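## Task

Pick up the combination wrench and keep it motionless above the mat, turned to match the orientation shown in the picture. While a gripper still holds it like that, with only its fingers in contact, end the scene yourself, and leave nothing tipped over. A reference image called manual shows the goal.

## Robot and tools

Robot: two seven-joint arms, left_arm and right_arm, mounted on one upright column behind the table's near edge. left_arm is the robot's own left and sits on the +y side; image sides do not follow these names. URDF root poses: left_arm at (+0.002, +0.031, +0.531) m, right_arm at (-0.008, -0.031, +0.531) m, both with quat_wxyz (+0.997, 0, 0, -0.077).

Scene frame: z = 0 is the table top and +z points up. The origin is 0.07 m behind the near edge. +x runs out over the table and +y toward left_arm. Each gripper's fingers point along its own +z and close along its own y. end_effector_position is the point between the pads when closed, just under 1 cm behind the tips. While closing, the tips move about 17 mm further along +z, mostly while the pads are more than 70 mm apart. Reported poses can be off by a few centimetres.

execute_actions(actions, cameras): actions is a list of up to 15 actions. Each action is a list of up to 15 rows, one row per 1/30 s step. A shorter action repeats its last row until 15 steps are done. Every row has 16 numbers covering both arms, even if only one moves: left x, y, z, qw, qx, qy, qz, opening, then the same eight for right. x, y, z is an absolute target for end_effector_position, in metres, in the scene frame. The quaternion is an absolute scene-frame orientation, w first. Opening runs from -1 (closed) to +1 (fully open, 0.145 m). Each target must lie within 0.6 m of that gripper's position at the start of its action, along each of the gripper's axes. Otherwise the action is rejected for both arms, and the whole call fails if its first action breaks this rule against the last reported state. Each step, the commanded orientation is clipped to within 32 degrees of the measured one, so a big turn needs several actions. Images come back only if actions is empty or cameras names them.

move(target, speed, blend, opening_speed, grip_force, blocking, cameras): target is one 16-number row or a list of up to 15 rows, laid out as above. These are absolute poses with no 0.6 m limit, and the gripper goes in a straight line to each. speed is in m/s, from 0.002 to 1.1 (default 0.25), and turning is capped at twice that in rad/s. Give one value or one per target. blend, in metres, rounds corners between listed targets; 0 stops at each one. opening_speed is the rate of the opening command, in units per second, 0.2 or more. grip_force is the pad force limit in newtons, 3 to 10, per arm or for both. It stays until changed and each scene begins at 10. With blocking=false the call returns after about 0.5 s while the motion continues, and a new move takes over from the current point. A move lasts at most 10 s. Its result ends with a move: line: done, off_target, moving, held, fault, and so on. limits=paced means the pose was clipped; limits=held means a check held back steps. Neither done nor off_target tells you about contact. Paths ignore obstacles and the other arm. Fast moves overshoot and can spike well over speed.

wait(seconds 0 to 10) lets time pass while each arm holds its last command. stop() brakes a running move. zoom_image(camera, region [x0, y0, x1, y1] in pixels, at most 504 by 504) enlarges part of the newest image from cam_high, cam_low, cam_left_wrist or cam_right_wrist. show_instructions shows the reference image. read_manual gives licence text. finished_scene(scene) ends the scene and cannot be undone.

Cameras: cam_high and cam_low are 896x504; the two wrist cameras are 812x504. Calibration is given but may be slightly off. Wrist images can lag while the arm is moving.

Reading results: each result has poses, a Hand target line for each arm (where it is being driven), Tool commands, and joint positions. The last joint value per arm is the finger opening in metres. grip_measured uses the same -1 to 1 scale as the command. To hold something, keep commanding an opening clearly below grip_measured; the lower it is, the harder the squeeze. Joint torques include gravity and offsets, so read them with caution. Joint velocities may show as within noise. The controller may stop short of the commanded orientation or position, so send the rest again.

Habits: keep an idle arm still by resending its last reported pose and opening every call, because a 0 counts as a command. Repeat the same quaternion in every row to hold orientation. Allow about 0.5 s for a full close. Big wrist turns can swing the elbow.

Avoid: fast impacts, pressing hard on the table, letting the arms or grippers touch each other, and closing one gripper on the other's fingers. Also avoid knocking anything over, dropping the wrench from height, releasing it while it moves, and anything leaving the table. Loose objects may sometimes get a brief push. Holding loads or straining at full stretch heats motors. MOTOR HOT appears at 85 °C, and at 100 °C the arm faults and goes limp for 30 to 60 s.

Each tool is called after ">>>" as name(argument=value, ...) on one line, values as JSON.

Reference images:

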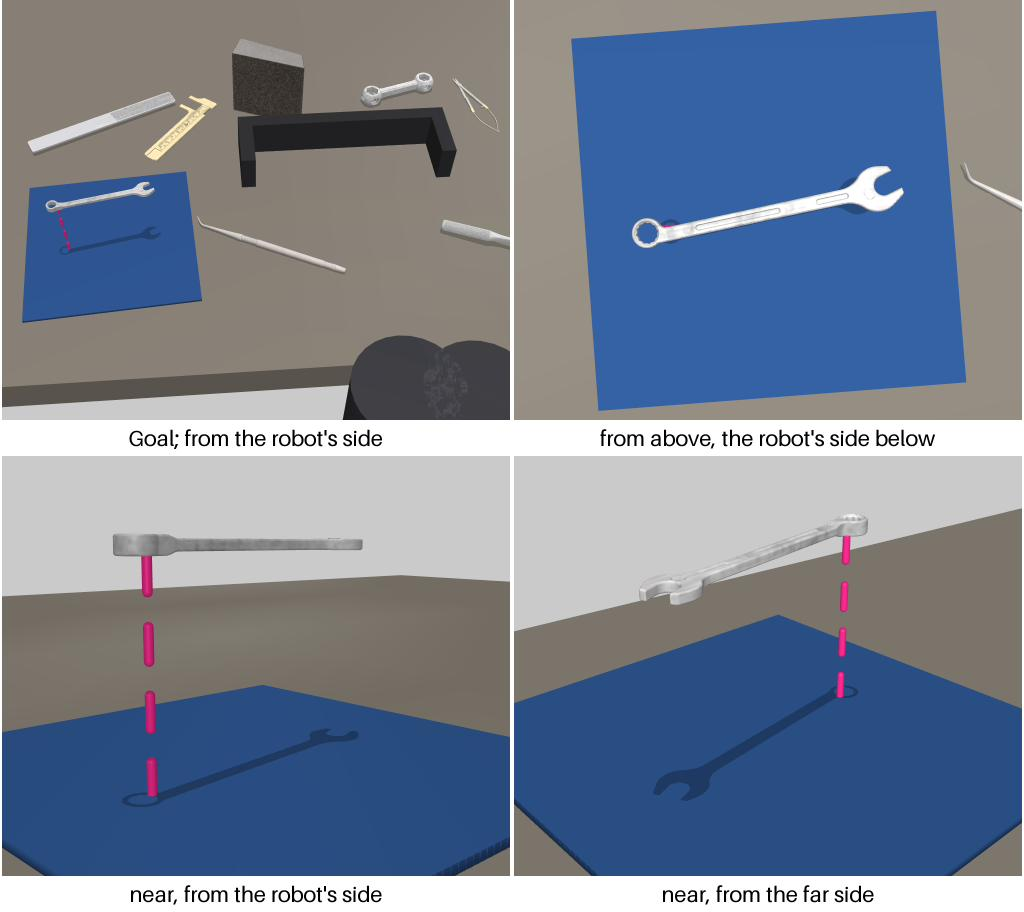

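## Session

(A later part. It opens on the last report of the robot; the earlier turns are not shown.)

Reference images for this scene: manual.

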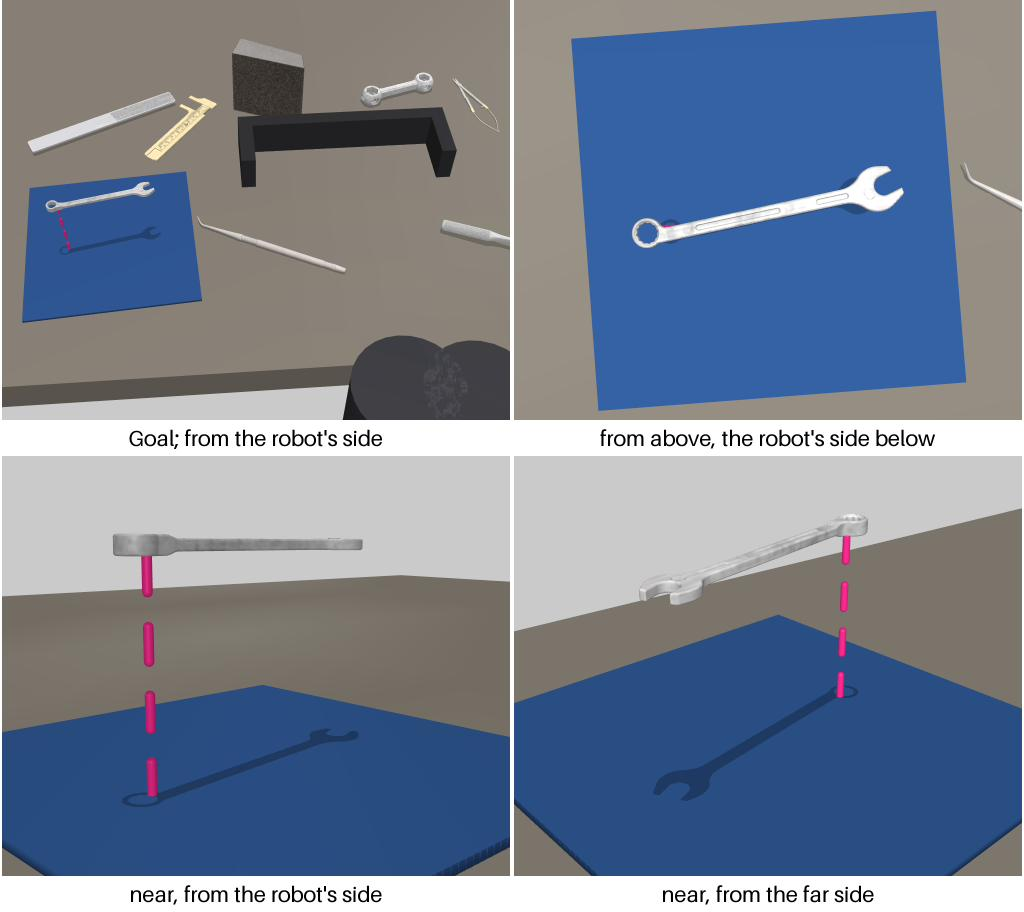

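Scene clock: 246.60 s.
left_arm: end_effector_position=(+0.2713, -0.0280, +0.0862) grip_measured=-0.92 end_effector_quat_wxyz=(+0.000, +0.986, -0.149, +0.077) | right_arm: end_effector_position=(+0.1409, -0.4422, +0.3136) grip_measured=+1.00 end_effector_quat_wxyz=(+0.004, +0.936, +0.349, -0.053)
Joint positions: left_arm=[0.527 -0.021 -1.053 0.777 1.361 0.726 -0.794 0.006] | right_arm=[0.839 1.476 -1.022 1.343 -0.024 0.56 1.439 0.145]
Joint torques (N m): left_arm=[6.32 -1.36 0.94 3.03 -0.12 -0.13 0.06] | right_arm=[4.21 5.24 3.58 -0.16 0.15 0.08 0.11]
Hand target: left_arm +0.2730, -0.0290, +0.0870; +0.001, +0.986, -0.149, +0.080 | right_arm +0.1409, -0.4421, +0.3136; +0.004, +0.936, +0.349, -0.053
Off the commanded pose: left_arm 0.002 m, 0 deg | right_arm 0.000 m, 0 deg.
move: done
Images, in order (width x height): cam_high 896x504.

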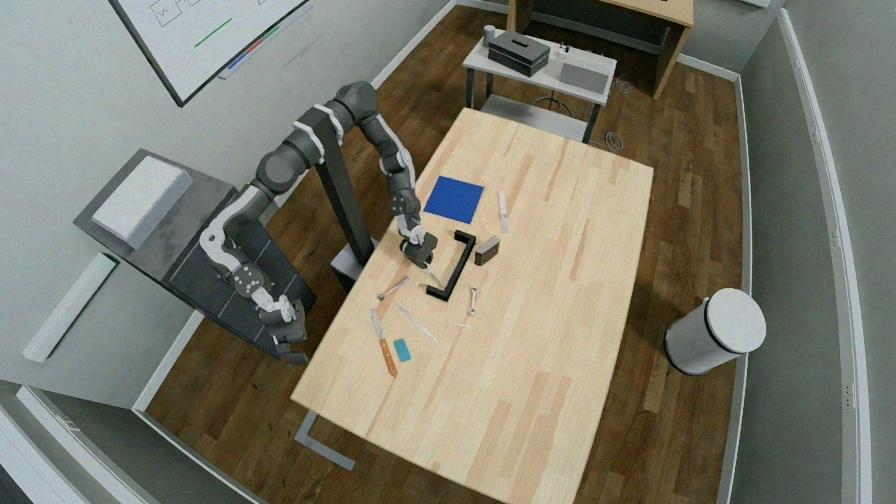

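>>> move(target=[[0.273,-0.0290,0.103,0.001,0.9855,-0.149,0.08,-1,0.1409,-0.4422,0.3136,0.004,0.936,0.349,-0.053,1],[0.280,-0.030,0.103,0.001,0.9855,-0.149,0.08,-1,0.1409,-0.4422,0.3136,0.004,0.936,0.349,-0.053,1]], cameras=["cam_high"], speed=0.05)

>>> zoom_image(camera="cam_high", region=[430, 265, 460, 295])

>>> move(target=[[0.280,-0.030,0.086,0.001,0.9855,-0.149,0.08,-1,0.1409,-0.4422,0.3136,0.004,0.936,0.349,-0.053,1]], cameras=["cam_high"], speed=0.04)

>>> zoom_image(camera="cam_high", region=[430, 265, 460, 295])

Scene clock: 264.07 s.
left_arm: end_effector_position=(+0.2814, -0.0296, +0.1038) grip_measured=-0.92 end_effector_quat_wxyz=(+0.001, +0.986, -0.146, +0.082) | right_arm: end_effector_position=(+0.1409, -0.4422, +0.3136) grip_measured=+1.00 end_effector_quat_wxyz=(+0.004, +0.936, +0.349, -0.053)
Joint positions: left_arm=[0.546 -0.001 -1.024 0.852 1.41 0.764 -0.872 0.006] | right_arm=[0.839 1.476 -1.022 1.343 -0.024 0.56 1.439 0.145]
Joint torques (N m): left_arm=[5.6 -1.46 0.94 3.11 -0.11 0.11 0.12] | right_arm=[4.26 5.08 3.6 -0.13 0.2 0.09 0.11]
Hand target: left_arm +0.2799, -0.0300, +0.1029; +0.001, +0.986, -0.149, +0.080 | right_arm +0.1409, -0.4421, +0.3136; +0.004, +0.936, +0.349, -0.053
Off the commanded pose: left_arm 0.002 m, 0 deg | right_arm 0.000 m, 0 deg.
move: done
Images, in order (width x height): cam_high 896x504.

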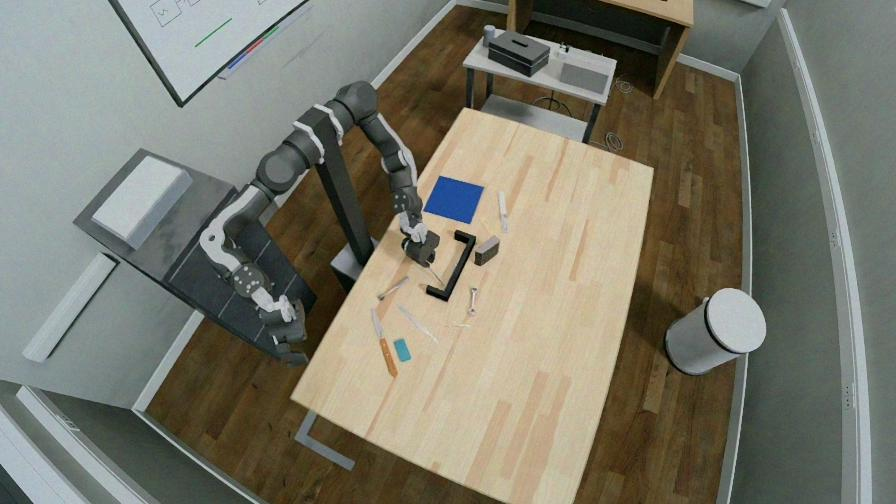

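Scaled by 16.800 from the camera's 896x504 image, which has a finer 1280x720 frame.

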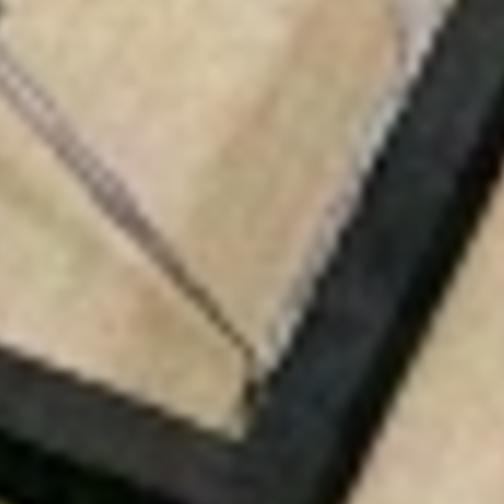

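Scene clock: 264.87 s.
left_arm: end_effector_position=(+0.2744, -0.0288, +0.0839) grip_measured=-0.92 end_effector_quat_wxyz=(+0.001, +0.986, -0.151, +0.069) | right_arm: end_effector_position=(+0.1409, -0.4422, +0.3136) grip_measured=+1.00 end_effector_quat_wxyz=(+0.004, +0.936, +0.349, -0.053)
Joint positions: left_arm=[0.556 -0.041 -1.067 0.715 1.367 0.733 -0.756 0.006] | right_arm=[0.839 1.476 -1.022 1.343 -0.024 0.56 1.439 0.145]
Joint torques (N m): left_arm=[7.24 -1.25 0.7 3.03 -0.32 -0.47 0.13] | right_arm=[4.34 5.05 3.58 -0.28 0.17 0.12 0.12]
Hand target: left_arm +0.2798, -0.0301, +0.0862; +0.001, +0.986, -0.149, +0.080 | right_arm +0.1409, -0.4421, +0.3136; +0.004, +0.936, +0.349, -0.053
Off the commanded pose: left_arm 0.006 m, 1 deg | right_arm 0.000 m, 0 deg.
move: off_target (left_arm)
Images, in order (width x height): cam_high 896x504.

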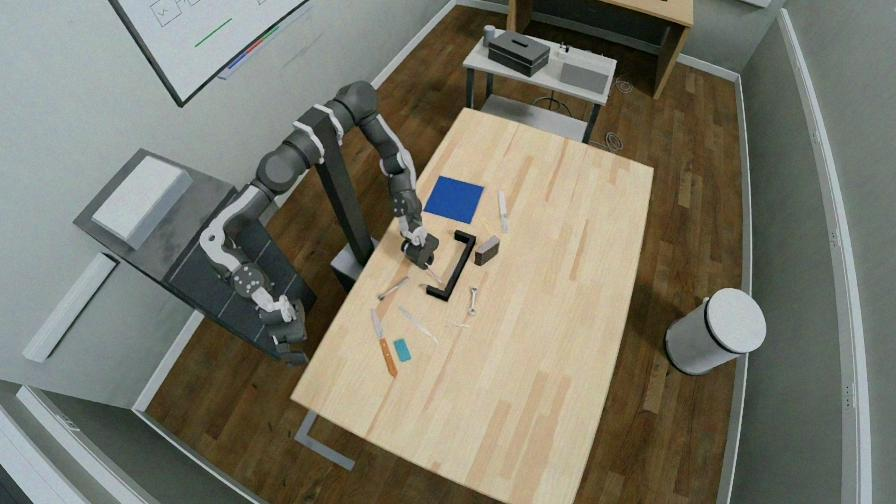

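Scaled by 16.800 from the camera's 896x504 image, which has a finer 1280x720 frame.

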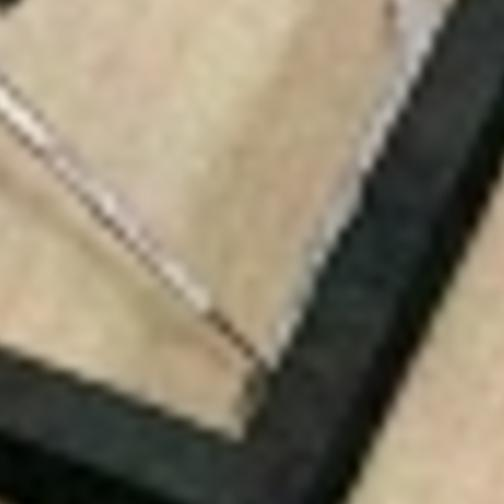

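>>> move(target=[[0.240,-0.030,0.083,0.001,0.9855,-0.149,0.08,-1,0.1409,-0.4422,0.3136,0.004,0.936,0.349,-0.053,1]], cameras=["cam_high"], speed=0.04)

>>> zoom_image(camera="cam_high", region=[420, 250, 470, 300])

Scene clock: 274.27 s.
left_arm: end_effector_position=(+0.2394, -0.0309, +0.0828) grip_measured=-0.92 end_effector_quat_wxyz=(+0.002, +0.985, -0.152, +0.079) | right_arm: end_effector_position=(+0.1409, -0.4422, +0.3136) grip_measured=+1.00 end_effector_quat_wxyz=(+0.004, +0.936, +0.349, -0.053)
Joint positions: left_arm=[0.42 0.014 -1.064 0.931 1.37 0.683 -0.889 0.006] | right_arm=[0.839 1.476 -1.022 1.343 -0.024 0.56 1.439 0.145]
Joint velocities: left_arm=[-0.011 -0.231 0.007 0.002 -0.007 -0.007 -0.051 0] | right_arm=[within noise]
Joint torques (N m): left_arm=[4.42 -0.99 1.62 4.15 -0.1 -0.04 -0.11] | right_arm=[4.21 5.13 3.55 -0.16 0.18 0.11 0.11]
Hand target: left_arm +0.2401, -0.0301, +0.0831; +0.001, +0.986, -0.149, +0.080 | right_arm +0.1409, -0.4421, +0.3136; +0.004, +0.936, +0.349, -0.053
Off the commanded pose: left_arm 0.001 m, 0 deg | right_arm 0.000 m, 0 deg.
move: done
Images, in order (width x height): cam_high 896x504.

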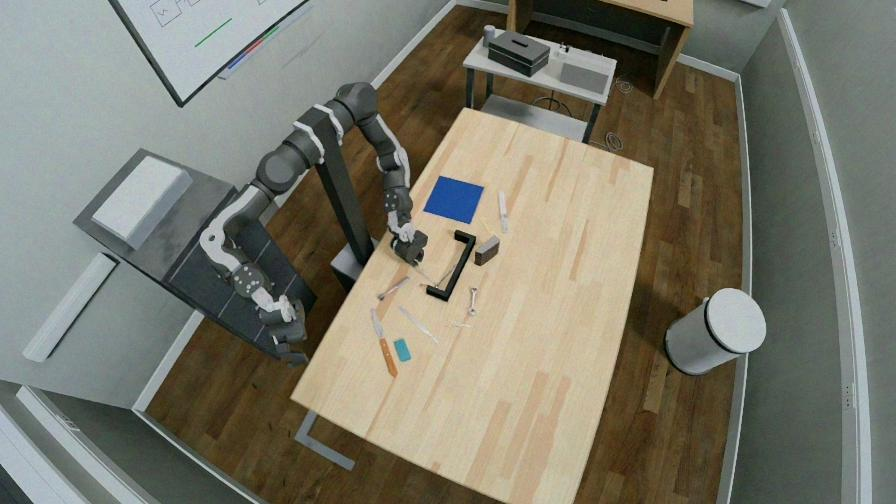

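Scaled by 10.080 from the camera's 896x504 image, which has a finer 1280x720 frame.

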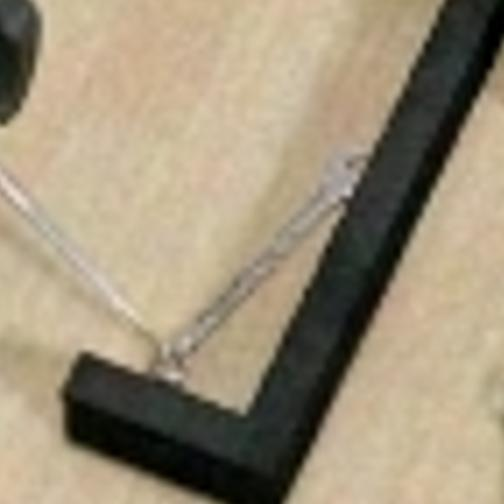

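>>> move(target=[[0.20,0.0,0.083,0.001,0.9855,-0.149,0.08,-1,0.1409,-0.4422,0.3136,0.004,0.936,0.349,-0.053,1],[0.115,0.05,0.083,0.001,0.9855,-0.149,0.08,-1,0.1409,-0.4422,0.3136,0.004,0.936,0.349,-0.053,1]], cameras=["cam_high","cam_left_wrist"], speed=0.06, blend=[0.02,0])

>>> zoom_image(camera="cam_high", region=[390, 210, 490, 310])

Scene clock: 287.80 s.
left_arm: end_effector_position=(+0.1146, +0.0520, +0.0822) grip_measured=-0.92 end_effector_quat_wxyz=(-0.003, +0.986, -0.150, +0.078) | right_arm: end_effector_position=(+0.1409, -0.4422, +0.3136) grip_measured=+1.00 end_effector_quat_wxyz=(+0.004, +0.936, +0.349, -0.053)
Joint positions: left_arm=[-0.069 0.407 -1.071 1.553 1.255 0.524 -1.016 0.006] | right_arm=[0.839 1.476 -1.022 1.343 -0.024 0.56 1.439 0.145]
Joint torques (N m): left_arm=[1.12 0.28 0.38 4.51 -0.17 -0.09 0.06] | right_arm=[4.31 5.18 3.7 -0.24 0.18 0.07 0.1]
Hand target: left_arm +0.1150, +0.0500, +0.0830; +0.001, +0.986, -0.149, +0.080 | right_arm +0.1409, -0.4421, +0.3136; +0.004, +0.936, +0.349, -0.053
Off the commanded pose: left_arm 0.002 m, 1 deg | right_arm 0.000 m, 0 deg.
move: done
camera_calibration:
cam_left_wrist: T_world_to_cam=[[-0.353717, -0.887919, 0.294081, 0.0602116], [-0.923422, 0.381553, 0.0413447, 0.0905173], [-0.148918, -0.256937, -0.954886, 0.163715], [0, 0, 0, 1]] pos_world=[0.129264, 0.0609903, 0.13488]
Images, in order (width x height): cam_high 896x504, cam_left_wrist 812x504.

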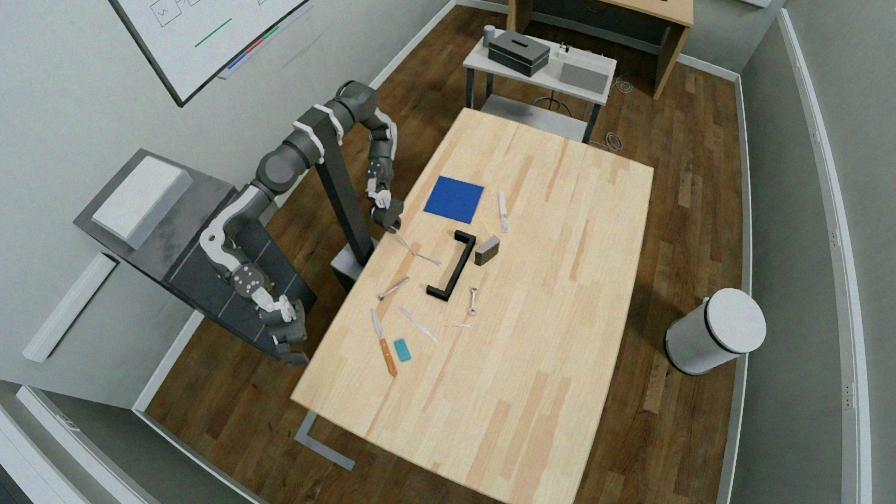

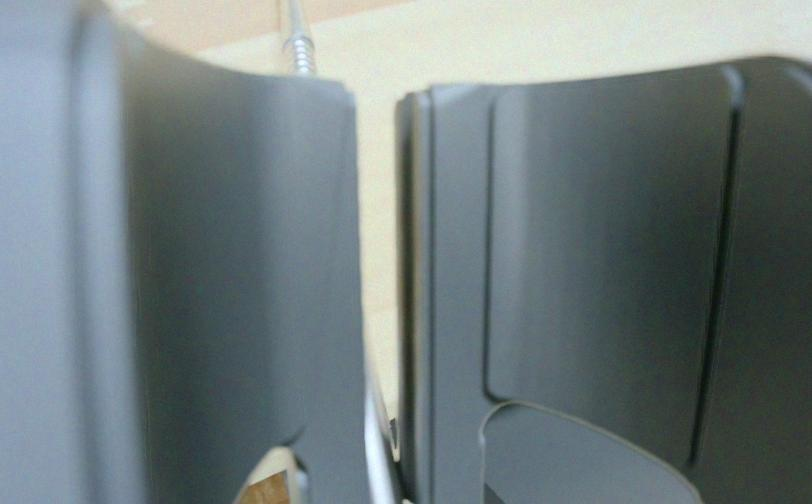

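Scaled by 5.040 from the camera's 896x504 image, which has a finer 1280x720 frame.

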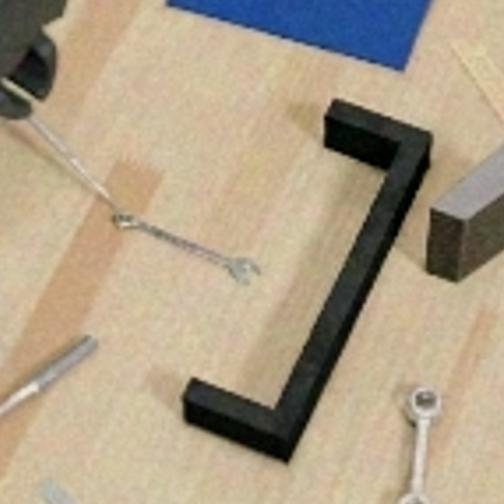

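>>> move(target=[[0.115,0.05,0.14,0.001,0.9855,-0.149,0.08,-1,0.1409,-0.4422,0.3136,0.004,0.936,0.349,-0.053,1],[0.115,0.12,0.11,-0.149,0.828,0.473,0.261,-1,0.1409,-0.4422,0.3136,0.004,0.936,0.349,-0.053,1],[0.105,0.12,0.0212,-0.149,0.828,0.473,0.261,-1,0.1409,-0.4422,0.3136,0.004,0.936,0.349,-0.053,1],[0.105,0.12,0.0212,-0.149,0.828,0.473,0.261,-0.3,0.1409,-0.4422,0.3136,0.004,0.936,0.349,-0.053,1]], speed=[0.1,0.3,0.08,0.05])

>>> move(target=[[0.09,0.10,0.12,-0.149,0.828,0.473,0.261,-0.3,0.1409,-0.4422,0.3136,0.004,0.936,0.349,-0.053,1],[0.19,0.03,0.13,0,0.94,-0.08,0.34,-0.2,0.1409,-0.4422,0.3136,0.004,0.936,0.349,-0.053,1]], speed=[0.12,0.35], cameras=["cam_left_wrist","cam_high"])

>>> zoom_image(camera="cam_left_wrist", region=[200, 100, 600, 480])

Scene clock: 310.07 s.
left_arm: end_effector_position=(+0.1123, +0.0706, +0.1299) grip_measured=-0.92 end_effector_quat_wxyz=(-0.047, +0.988, +0.053, +0.140) | right_arm: end_effector_position=(+0.1409, -0.4422, +0.3136) grip_measured=+1.00 end_effector_quat_wxyz=(+0.004, +0.936, +0.349, -0.053)
Joint positions: left_arm=[-0.29 0.382 -0.899 1.819 1.194 0.275 -1.319 0.006] | right_arm=[0.839 1.476 -1.022 1.343 -0.024 0.56 1.439 0.145]
Joint torques (N m): left_arm=[0.2 0.46 0.13 4.08 -0.19 0.17 -0.04] | right_arm=[4.23 5.1 3.67 -0.24 0.2 0.08 0.08]
Hand target: left_arm +0.1127, +0.0704, +0.1301; -0.046, +0.988, +0.052, +0.141 | right_arm +0.1409, -0.4421, +0.3136; +0.004, +0.936, +0.349, -0.053
Tool commands: left_gripper/opening=-1.0 right_gripper/opening=+1.0
Off the commanded pose: left_arm 0.120 m, 55 deg | right_arm 0.000 m, 0 deg.
move: held (left_arm; a check stopped the path); path passed 1 of 4 targets; target 4's new opening was not sent; limits=held
pose unreachable (left arm): on one or more control steps of this call, first in action 0 (counted from 0), this arm could not follow its commanded pose, so it was not sent that pose on those steps. It may still have moved: this result reports where it is.
cause: moving toward the commanded pose would bring a part of the arm (just beyond joint 6 (wrist pitch)) too close to the robot's own body.

Scene clock: 310.57 s.
left_arm: end_effector_position=(+0.1123, +0.0706, +0.1299) grip_measured=-0.30 end_effector_quat_wxyz=(-0.047, +0.988, +0.053, +0.140) | right_arm: end_effector_position=(+0.1409, -0.4422, +0.3136) grip_measured=+1.00 end_effector_quat_wxyz=(+0.004, +0.936, +0.349, -0.053)
Joint positions: left_arm=[-0.29 0.382 -0.899 1.819 1.194 0.275 -1.319 0.053] | right_arm=[0.839 1.476 -1.022 1.343 -0.024 0.56 1.439 0.145]
Joint torques (N m): left_arm=[-0.33 0.33 -0.13 4.16 -0.21 0.02 -0.09] | right_arm=[4.31 5.24 3.62 -0.1 0.17 0.09 0.12]
Hand target: left_arm +0.1123, +0.0706, +0.1299; -0.047, +0.988, +0.053, +0.140 | right_arm +0.1409, -0.4421, +0.3136; +0.004, +0.936, +0.349, -0.053
Tool commands: left_gripper/opening=-0.3 right_gripper/opening=+1.0
Off the commanded pose: left_arm 0.088 m, 29 deg | right_arm 0.000 m, 0 deg.
move: held (left_arm; a check stopped the path); path passed 0 of 2 targets; target 2's new opening was not sent; limits=held
pose unreachable (left arm): on one or more control steps of this call, first in action 0 (counted from 0), this arm could not follow its commanded pose, so it was not sent that pose on those steps. It may still have moved: this result reports where it is.
cause: moving toward the commanded pose would bring a part of the arm (just beyond joint 6 (wrist pitch)) too close to the robot's own body.
camera_calibration:
cam_left_wrist: T_world_to_cam=[[-0.00405403, -0.972109, 0.234495, 0.0363449], [-0.996143, -0.0166285, -0.0861558, 0.132194], [0.0876521, -0.23394, -0.968292, 0.187185], [0, 0, 0, 1]] pos_world=[0.115424, 0.0813194, 0.184116]
Images, in order (width x height): cam_high 896x504, cam_left_wrist 812x504.

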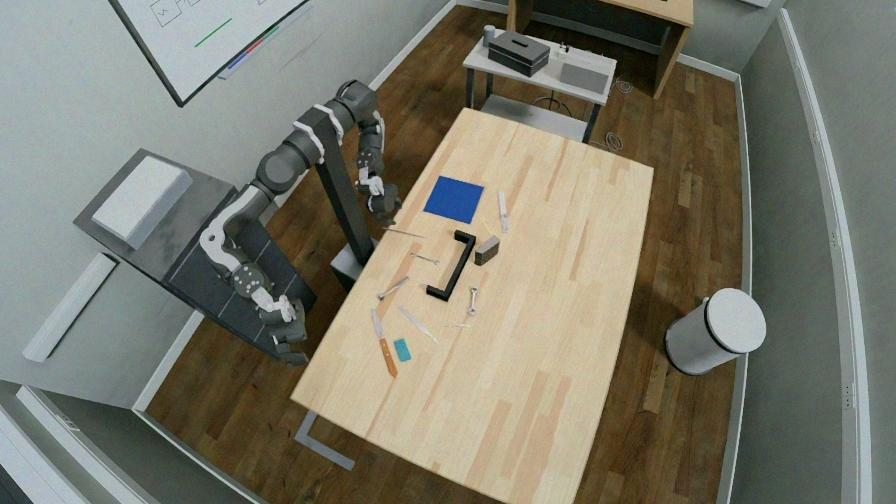

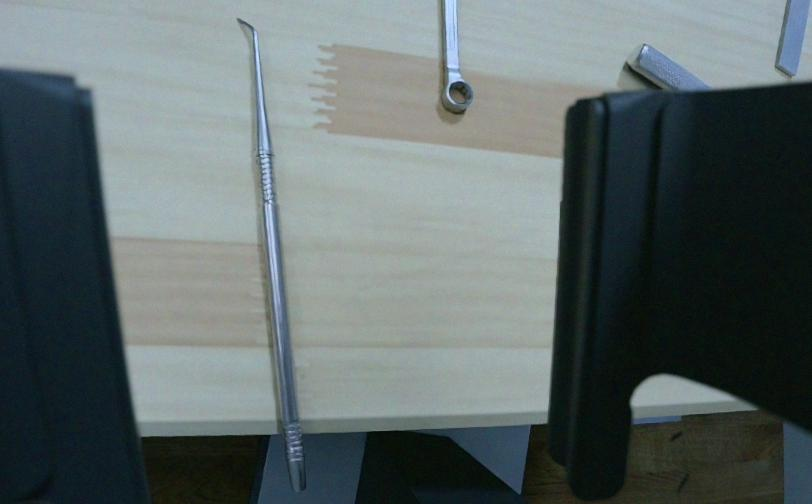

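Scaled by 1.260 from the camera's 812x504 image, which has a finer 957x594 frame.

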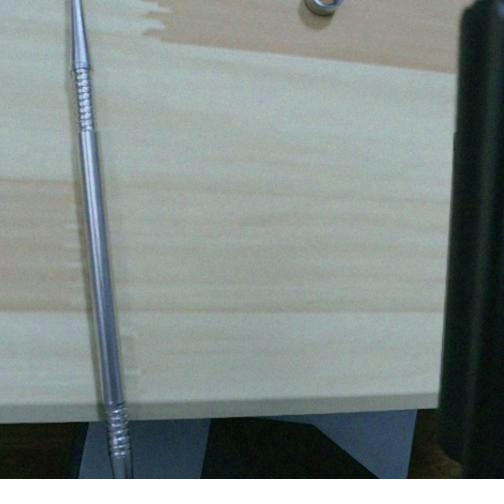

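>>> move(target=[[0.16,0.05,0.14,0,0.985,0,0.174,-0.3,0.1409,-0.4422,0.3136,0.004,0.936,0.349,-0.053,1],[0.258,0.011,0.055,0.0114,0.9449,-0.033,0.3254,-0.3,0.1409,-0.4422,0.3136,0.004,0.936,0.349,-0.053,1]], speed=[0.15,0.25], blend=[0.02,0], cameras=["cam_left_wrist"])

Scene clock: 330.77 s.
left_arm: end_effector_position=(+0.2584, +0.0119, +0.0553) grip_measured=-0.30 end_effector_quat_wxyz=(+0.010, +0.945, -0.032, +0.325) | right_arm: end_effector_position=(+0.1409, -0.4422, +0.3136) grip_measured=+1.00 end_effector_quat_wxyz=(+0.004, +0.936, +0.349, -0.053)
Joint positions: left_arm=[0.215 0.091 -1.063 0.867 0.992 -0.012 -0.706 0.053] | right_arm=[0.839 1.476 -1.022 1.343 -0.024 0.56 1.439 0.145]
Joint torques (N m): left_arm=[3.2 -1.07 0.32 2.77 -0.37 -0.32 0.08] | right_arm=[4.23 5.39 3.6 -0.03 0.18 0.1 0.11]
Hand target: left_arm +0.2579, +0.0110, +0.0549; +0.011, +0.945, -0.033, +0.325 | right_arm +0.1409, -0.4421, +0.3136; +0.004, +0.936, +0.349, -0.053
Off the commanded pose: left_arm 0.001 m, 0 deg | right_arm 0.000 m, 0 deg.
move: done
camera_calibration:
cam_left_wrist: T_world_to_cam=[[-0.285366, -0.927404, 0.241841, 0.0691202], [-0.879875, 0.153461, -0.449744, 0.258364], [0.379981, -0.341132, -0.859793, 0.00817864], [0, 0, 0, 1]] pos_world=[0.243945, 0.0272437, 0.106513]
Images, in order (width x height): cam_left_wrist 812x504.

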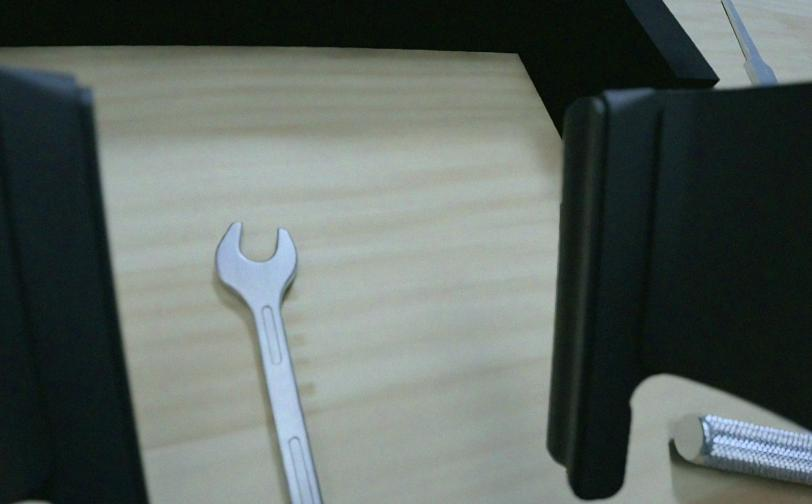

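>>> move(target=[[0.259,0.021,0.0225,-0.0028,0.9455,0.0082,0.3256,-0.3,0.1409,-0.4422,0.3136,0.004,0.936,0.349,-0.053,1],[0.259,0.021,0.0210,-0.0028,0.9455,0.0082,0.3256,-1,0.1409,-0.4422,0.3136,0.004,0.936,0.349,-0.053,1]], speed=0.05, opening_speed=0.8, cameras=["cam_left_wrist"])

Scene clock: 351.23 s.
left_arm: end_effector_position=(+0.2589, +0.0196, +0.0217) grip_measured=-0.93 end_effector_quat_wxyz=(-0.002, +0.945, +0.008, +0.327) | right_arm: end_effector_position=(+0.1409, -0.4422, +0.3136) grip_measured=+1.00 end_effector_quat_wxyz=(+0.004, +0.936, +0.349, -0.053)
Joint positions: left_arm=[0.278 -0.08 -1.028 0.436 1.02 -0.194 -0.537 0.005] | right_arm=[0.839 1.476 -1.022 1.343 -0.024 0.56 1.439 0.145]
Joint torques (N m): left_arm=[3.76 -0.65 0.84 2.18 -0.15 -0.13 0.06] | right_arm=[4.26 4.97 3.52 -0.14 0.18 0.1 0.12]
Hand target: left_arm +0.2590, +0.0210, +0.0211; -0.003, +0.945, +0.008, +0.326 | right_arm +0.1409, -0.4421, +0.3136; +0.004, +0.936, +0.349, -0.053
Off the commanded pose: left_arm 0.002 m, 0 deg | right_arm 0.000 m, 0 deg.
move: done
camera_calibration:
cam_left_wrist: T_world_to_cam=[[-0.208773, -0.947195, 0.243382, 0.0650665], [-0.88736, 0.0788566, -0.454283, 0.246009], [0.411102, -0.31081, -0.856967, -0.0269708], [0, 0, 0, 1]] pos_world=[0.242971, 0.0338484, 0.0728087]
Images, in order (width x height): cam_left_wrist 812x504.

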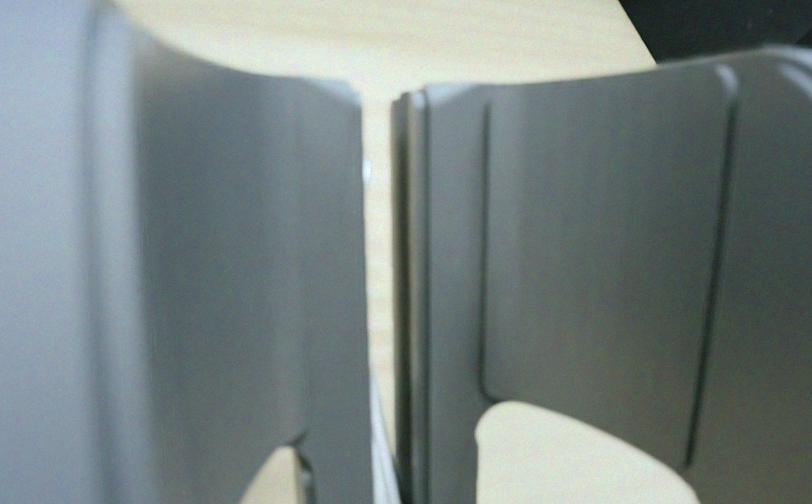

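>>> move(target=[[0.25,0.03,0.12,-0.0028,0.9455,0.0082,0.3256,-1,0.1409,-0.4422,0.3136,0.004,0.936,0.349,-0.053,1],[0.29,0.112,0.28,-0.2454,0.7868,-0.3998,0.4016,-1,0.1409,-0.4422,0.3136,0.004,0.936,0.349,-0.053,1],[0.33,0.154,0.36,-0.4774,0.5334,-0.4044,0.5697,-1,0.1409,-0.4422,0.3136,0.004,0.936,0.349,-0.053,1]], speed=[0.1,0.25,0.25], blend=[0.02,0.03,0])

>>> move(target=[[0.355,0.12,0.503,0.5882,-0.1901,0.4585,-0.6385,-1,0.1409,-0.4422,0.3136,0.004,0.936,0.349,-0.053,1],[0.335,0.11,0.59,0.8146,0.1572,0.3288,-0.4509,-1,0.1409,-0.4422,0.3136,0.004,0.936,0.349,-0.053,1]], speed=0.22, blend=[0.03,0], cameras=["cam_high","cam_low"])

>>> zoom_image(camera="cam_high", region=[340, 60, 540, 260])

Scene clock: 389.97 s.
left_arm: end_effector_position=(+0.3299, +0.1541, +0.3605) grip_measured=-0.93 end_effector_quat_wxyz=(-0.472, +0.533, -0.400, +0.578) | right_arm: end_effector_position=(+0.1409, -0.4422, +0.3136) grip_measured=+1.00 end_effector_quat_wxyz=(+0.004, +0.936, +0.349, -0.053)
Joint positions: left_arm=[0.667 1.049 -1.578 1.982 0.407 0.798 -1.359 0.005] | right_arm=[0.839 1.476 -1.022 1.343 -0.024 0.56 1.439 0.145]
Joint torques (N m): left_arm=[3.94 2.78 2.15 2.39 -0.6 0.11 -0.42] | right_arm=[4.02 5.24 3.58 -0.23 0.19 0.09 0.11]
Hand target: left_arm +0.3301, +0.1542, +0.3600; -0.472, +0.532, -0.403, +0.576 | right_arm +0.1409, -0.4421, +0.3136; +0.004, +0.936, +0.349, -0.053
Off the commanded pose: left_arm 0.000 m, 1 deg | right_arm 0.000 m, 0 deg.
joint sent to its limit (left arm) — joint 3 (upper arm roll), lower limit; joint 6 (wrist pitch), upper limit. The joint targets still meet the commanded pose.
move: done

Scene clock: 394.23 s.
left_arm: end_effector_position=(+0.3345, +0.1088, +0.5885) grip_measured=-0.93 end_effector_quat_wxyz=(+0.812, +0.158, +0.331, -0.453) | right_arm: end_effector_position=(+0.1409, -0.4422, +0.3136) grip_measured=+1.00 end_effector_quat_wxyz=(+0.004, +0.936, +0.349, -0.053)
Joint positions: left_arm=[0.807 1.186 -0.951 1.852 -1.533 0.799 -0.385 0.005] | right_arm=[0.839 1.476 -1.022 1.343 -0.024 0.56 1.439 0.145]
Joint torques (N m): left_arm=[5 3.42 5.11 0.95 -0.13 0.52 -0.06] | right_arm=[4.23 5.21 3.62 -0.23 0.21 0.07 0.11]
Hand target: left_arm +0.3350, +0.1100, +0.5900; +0.815, +0.157, +0.329, -0.451 | right_arm +0.1409, -0.4421, +0.3136; +0.004, +0.936, +0.349, -0.053
Off the commanded pose: left_arm 0.002 m, 0 deg | right_arm 0.000 m, 0 deg.
joint sent to its limit (left arm) — joint 6 (wrist pitch), upper limit. The joint targets still meet the commanded pose.
move: done
Images, in order (width x height): cam_high 896x504, cam_low 896x504.

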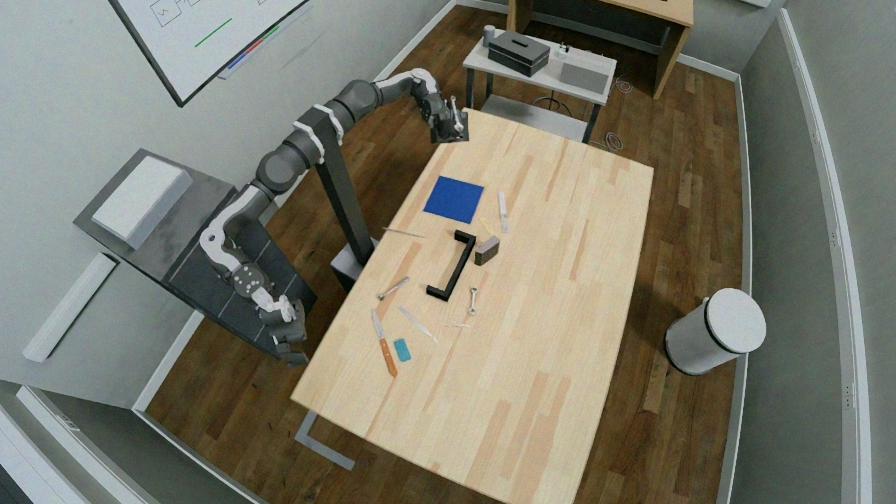

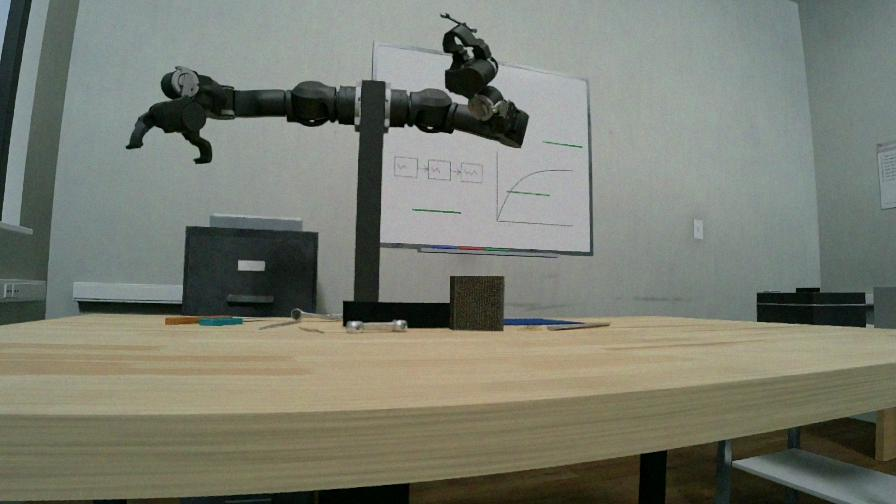

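Scaled by 2.520 from the camera's 896x504 image, which has a finer 1280x720 frame.

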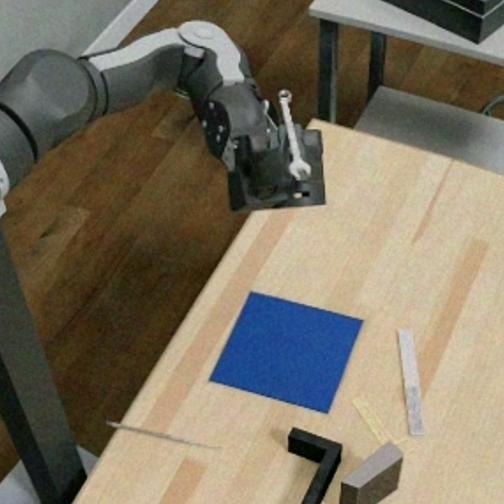

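>>> move(target=[0.265,0.25,0.57,0.7243,0.2093,0.2494,-0.6078,-1,0.1409,-0.4422,0.3136,0.004,0.936,0.349,-0.053,1], speed=0.2, cameras=["cam_high","cam_low"])

>>> zoom_image(camera="cam_high", region=[380, 40, 500, 160])

>>> zoom_image(camera="cam_low", region=[420, 0, 580, 120])

Scene clock: 409.57 s.
left_arm: end_effector_position=(+0.2650, +0.2501, +0.5699) grip_measured=-0.93 end_effector_quat_wxyz=(+0.726, +0.209, +0.249, -0.606) | right_arm: end_effector_position=(+0.1409, -0.4422, +0.3136) grip_measured=+1.00 end_effector_quat_wxyz=(+0.004, +0.936, +0.349, -0.053)
Joint positions: left_arm=[-0.341 1.335 0.156 1.537 -0.857 0.327 -1.569 0.005] | right_arm=[0.839 1.476 -1.022 1.343 -0.024 0.56 1.439 0.145]
Joint torques (N m): left_arm=[3.07 6.47 4.05 0.83 0.24 0.03 -0.14] | right_arm=[4.15 5.18 3.58 -0.2 0.19 0.07 0.13]
Hand target: left_arm +0.2650, +0.2500, +0.5700; +0.724, +0.209, +0.249, -0.608 | right_arm +0.1409, -0.4421, +0.3136; +0.004, +0.936, +0.349, -0.053
Off the commanded pose: left_arm 0.000 m, 0 deg | right_arm 0.000 m, 0 deg.
move: done
Images, in order (width x height): cam_high 896x504, cam_low 896x504.

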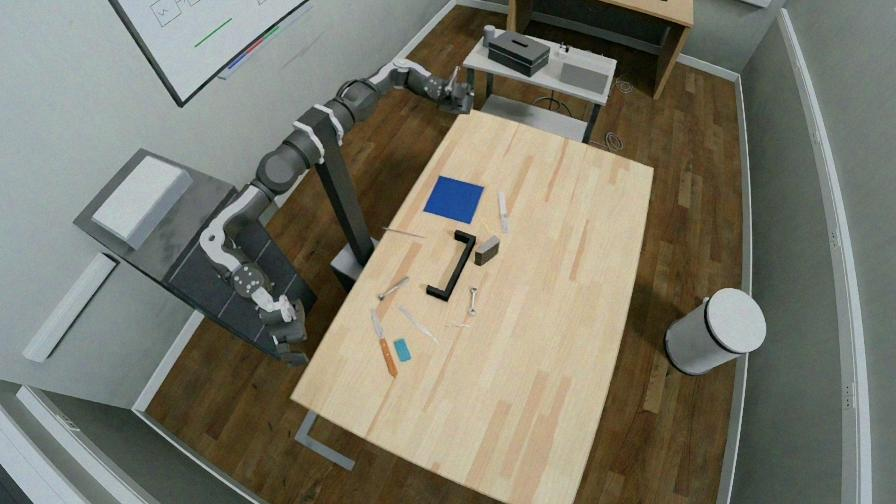

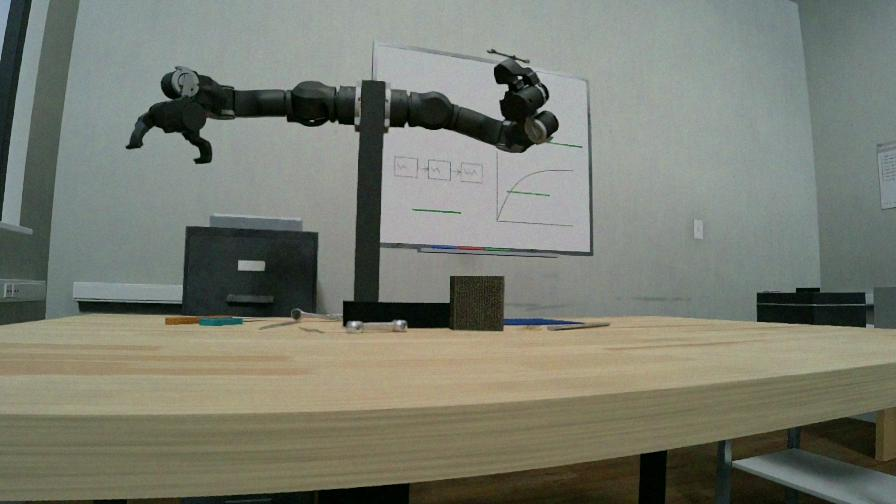

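Scaled by 4.200 from the camera's 896x504 image, which has a finer 1280x720 frame.

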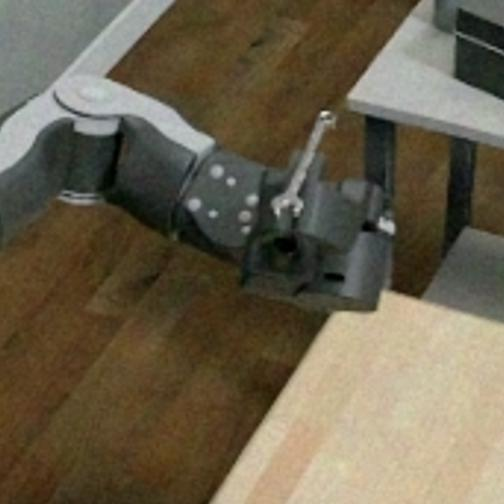

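Scaled by 3.150 from the camera's 896x504 image, which has a finer 1280x720 frame.

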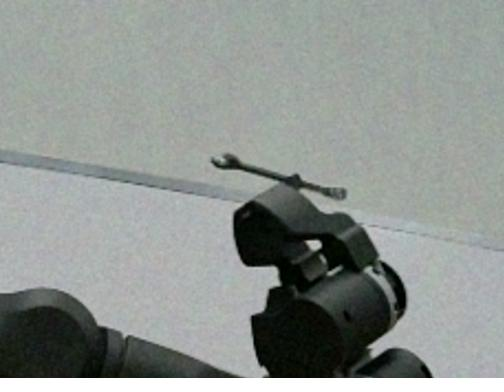

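>>> finished_scene(scene=2)

The scene is finished: the task was done.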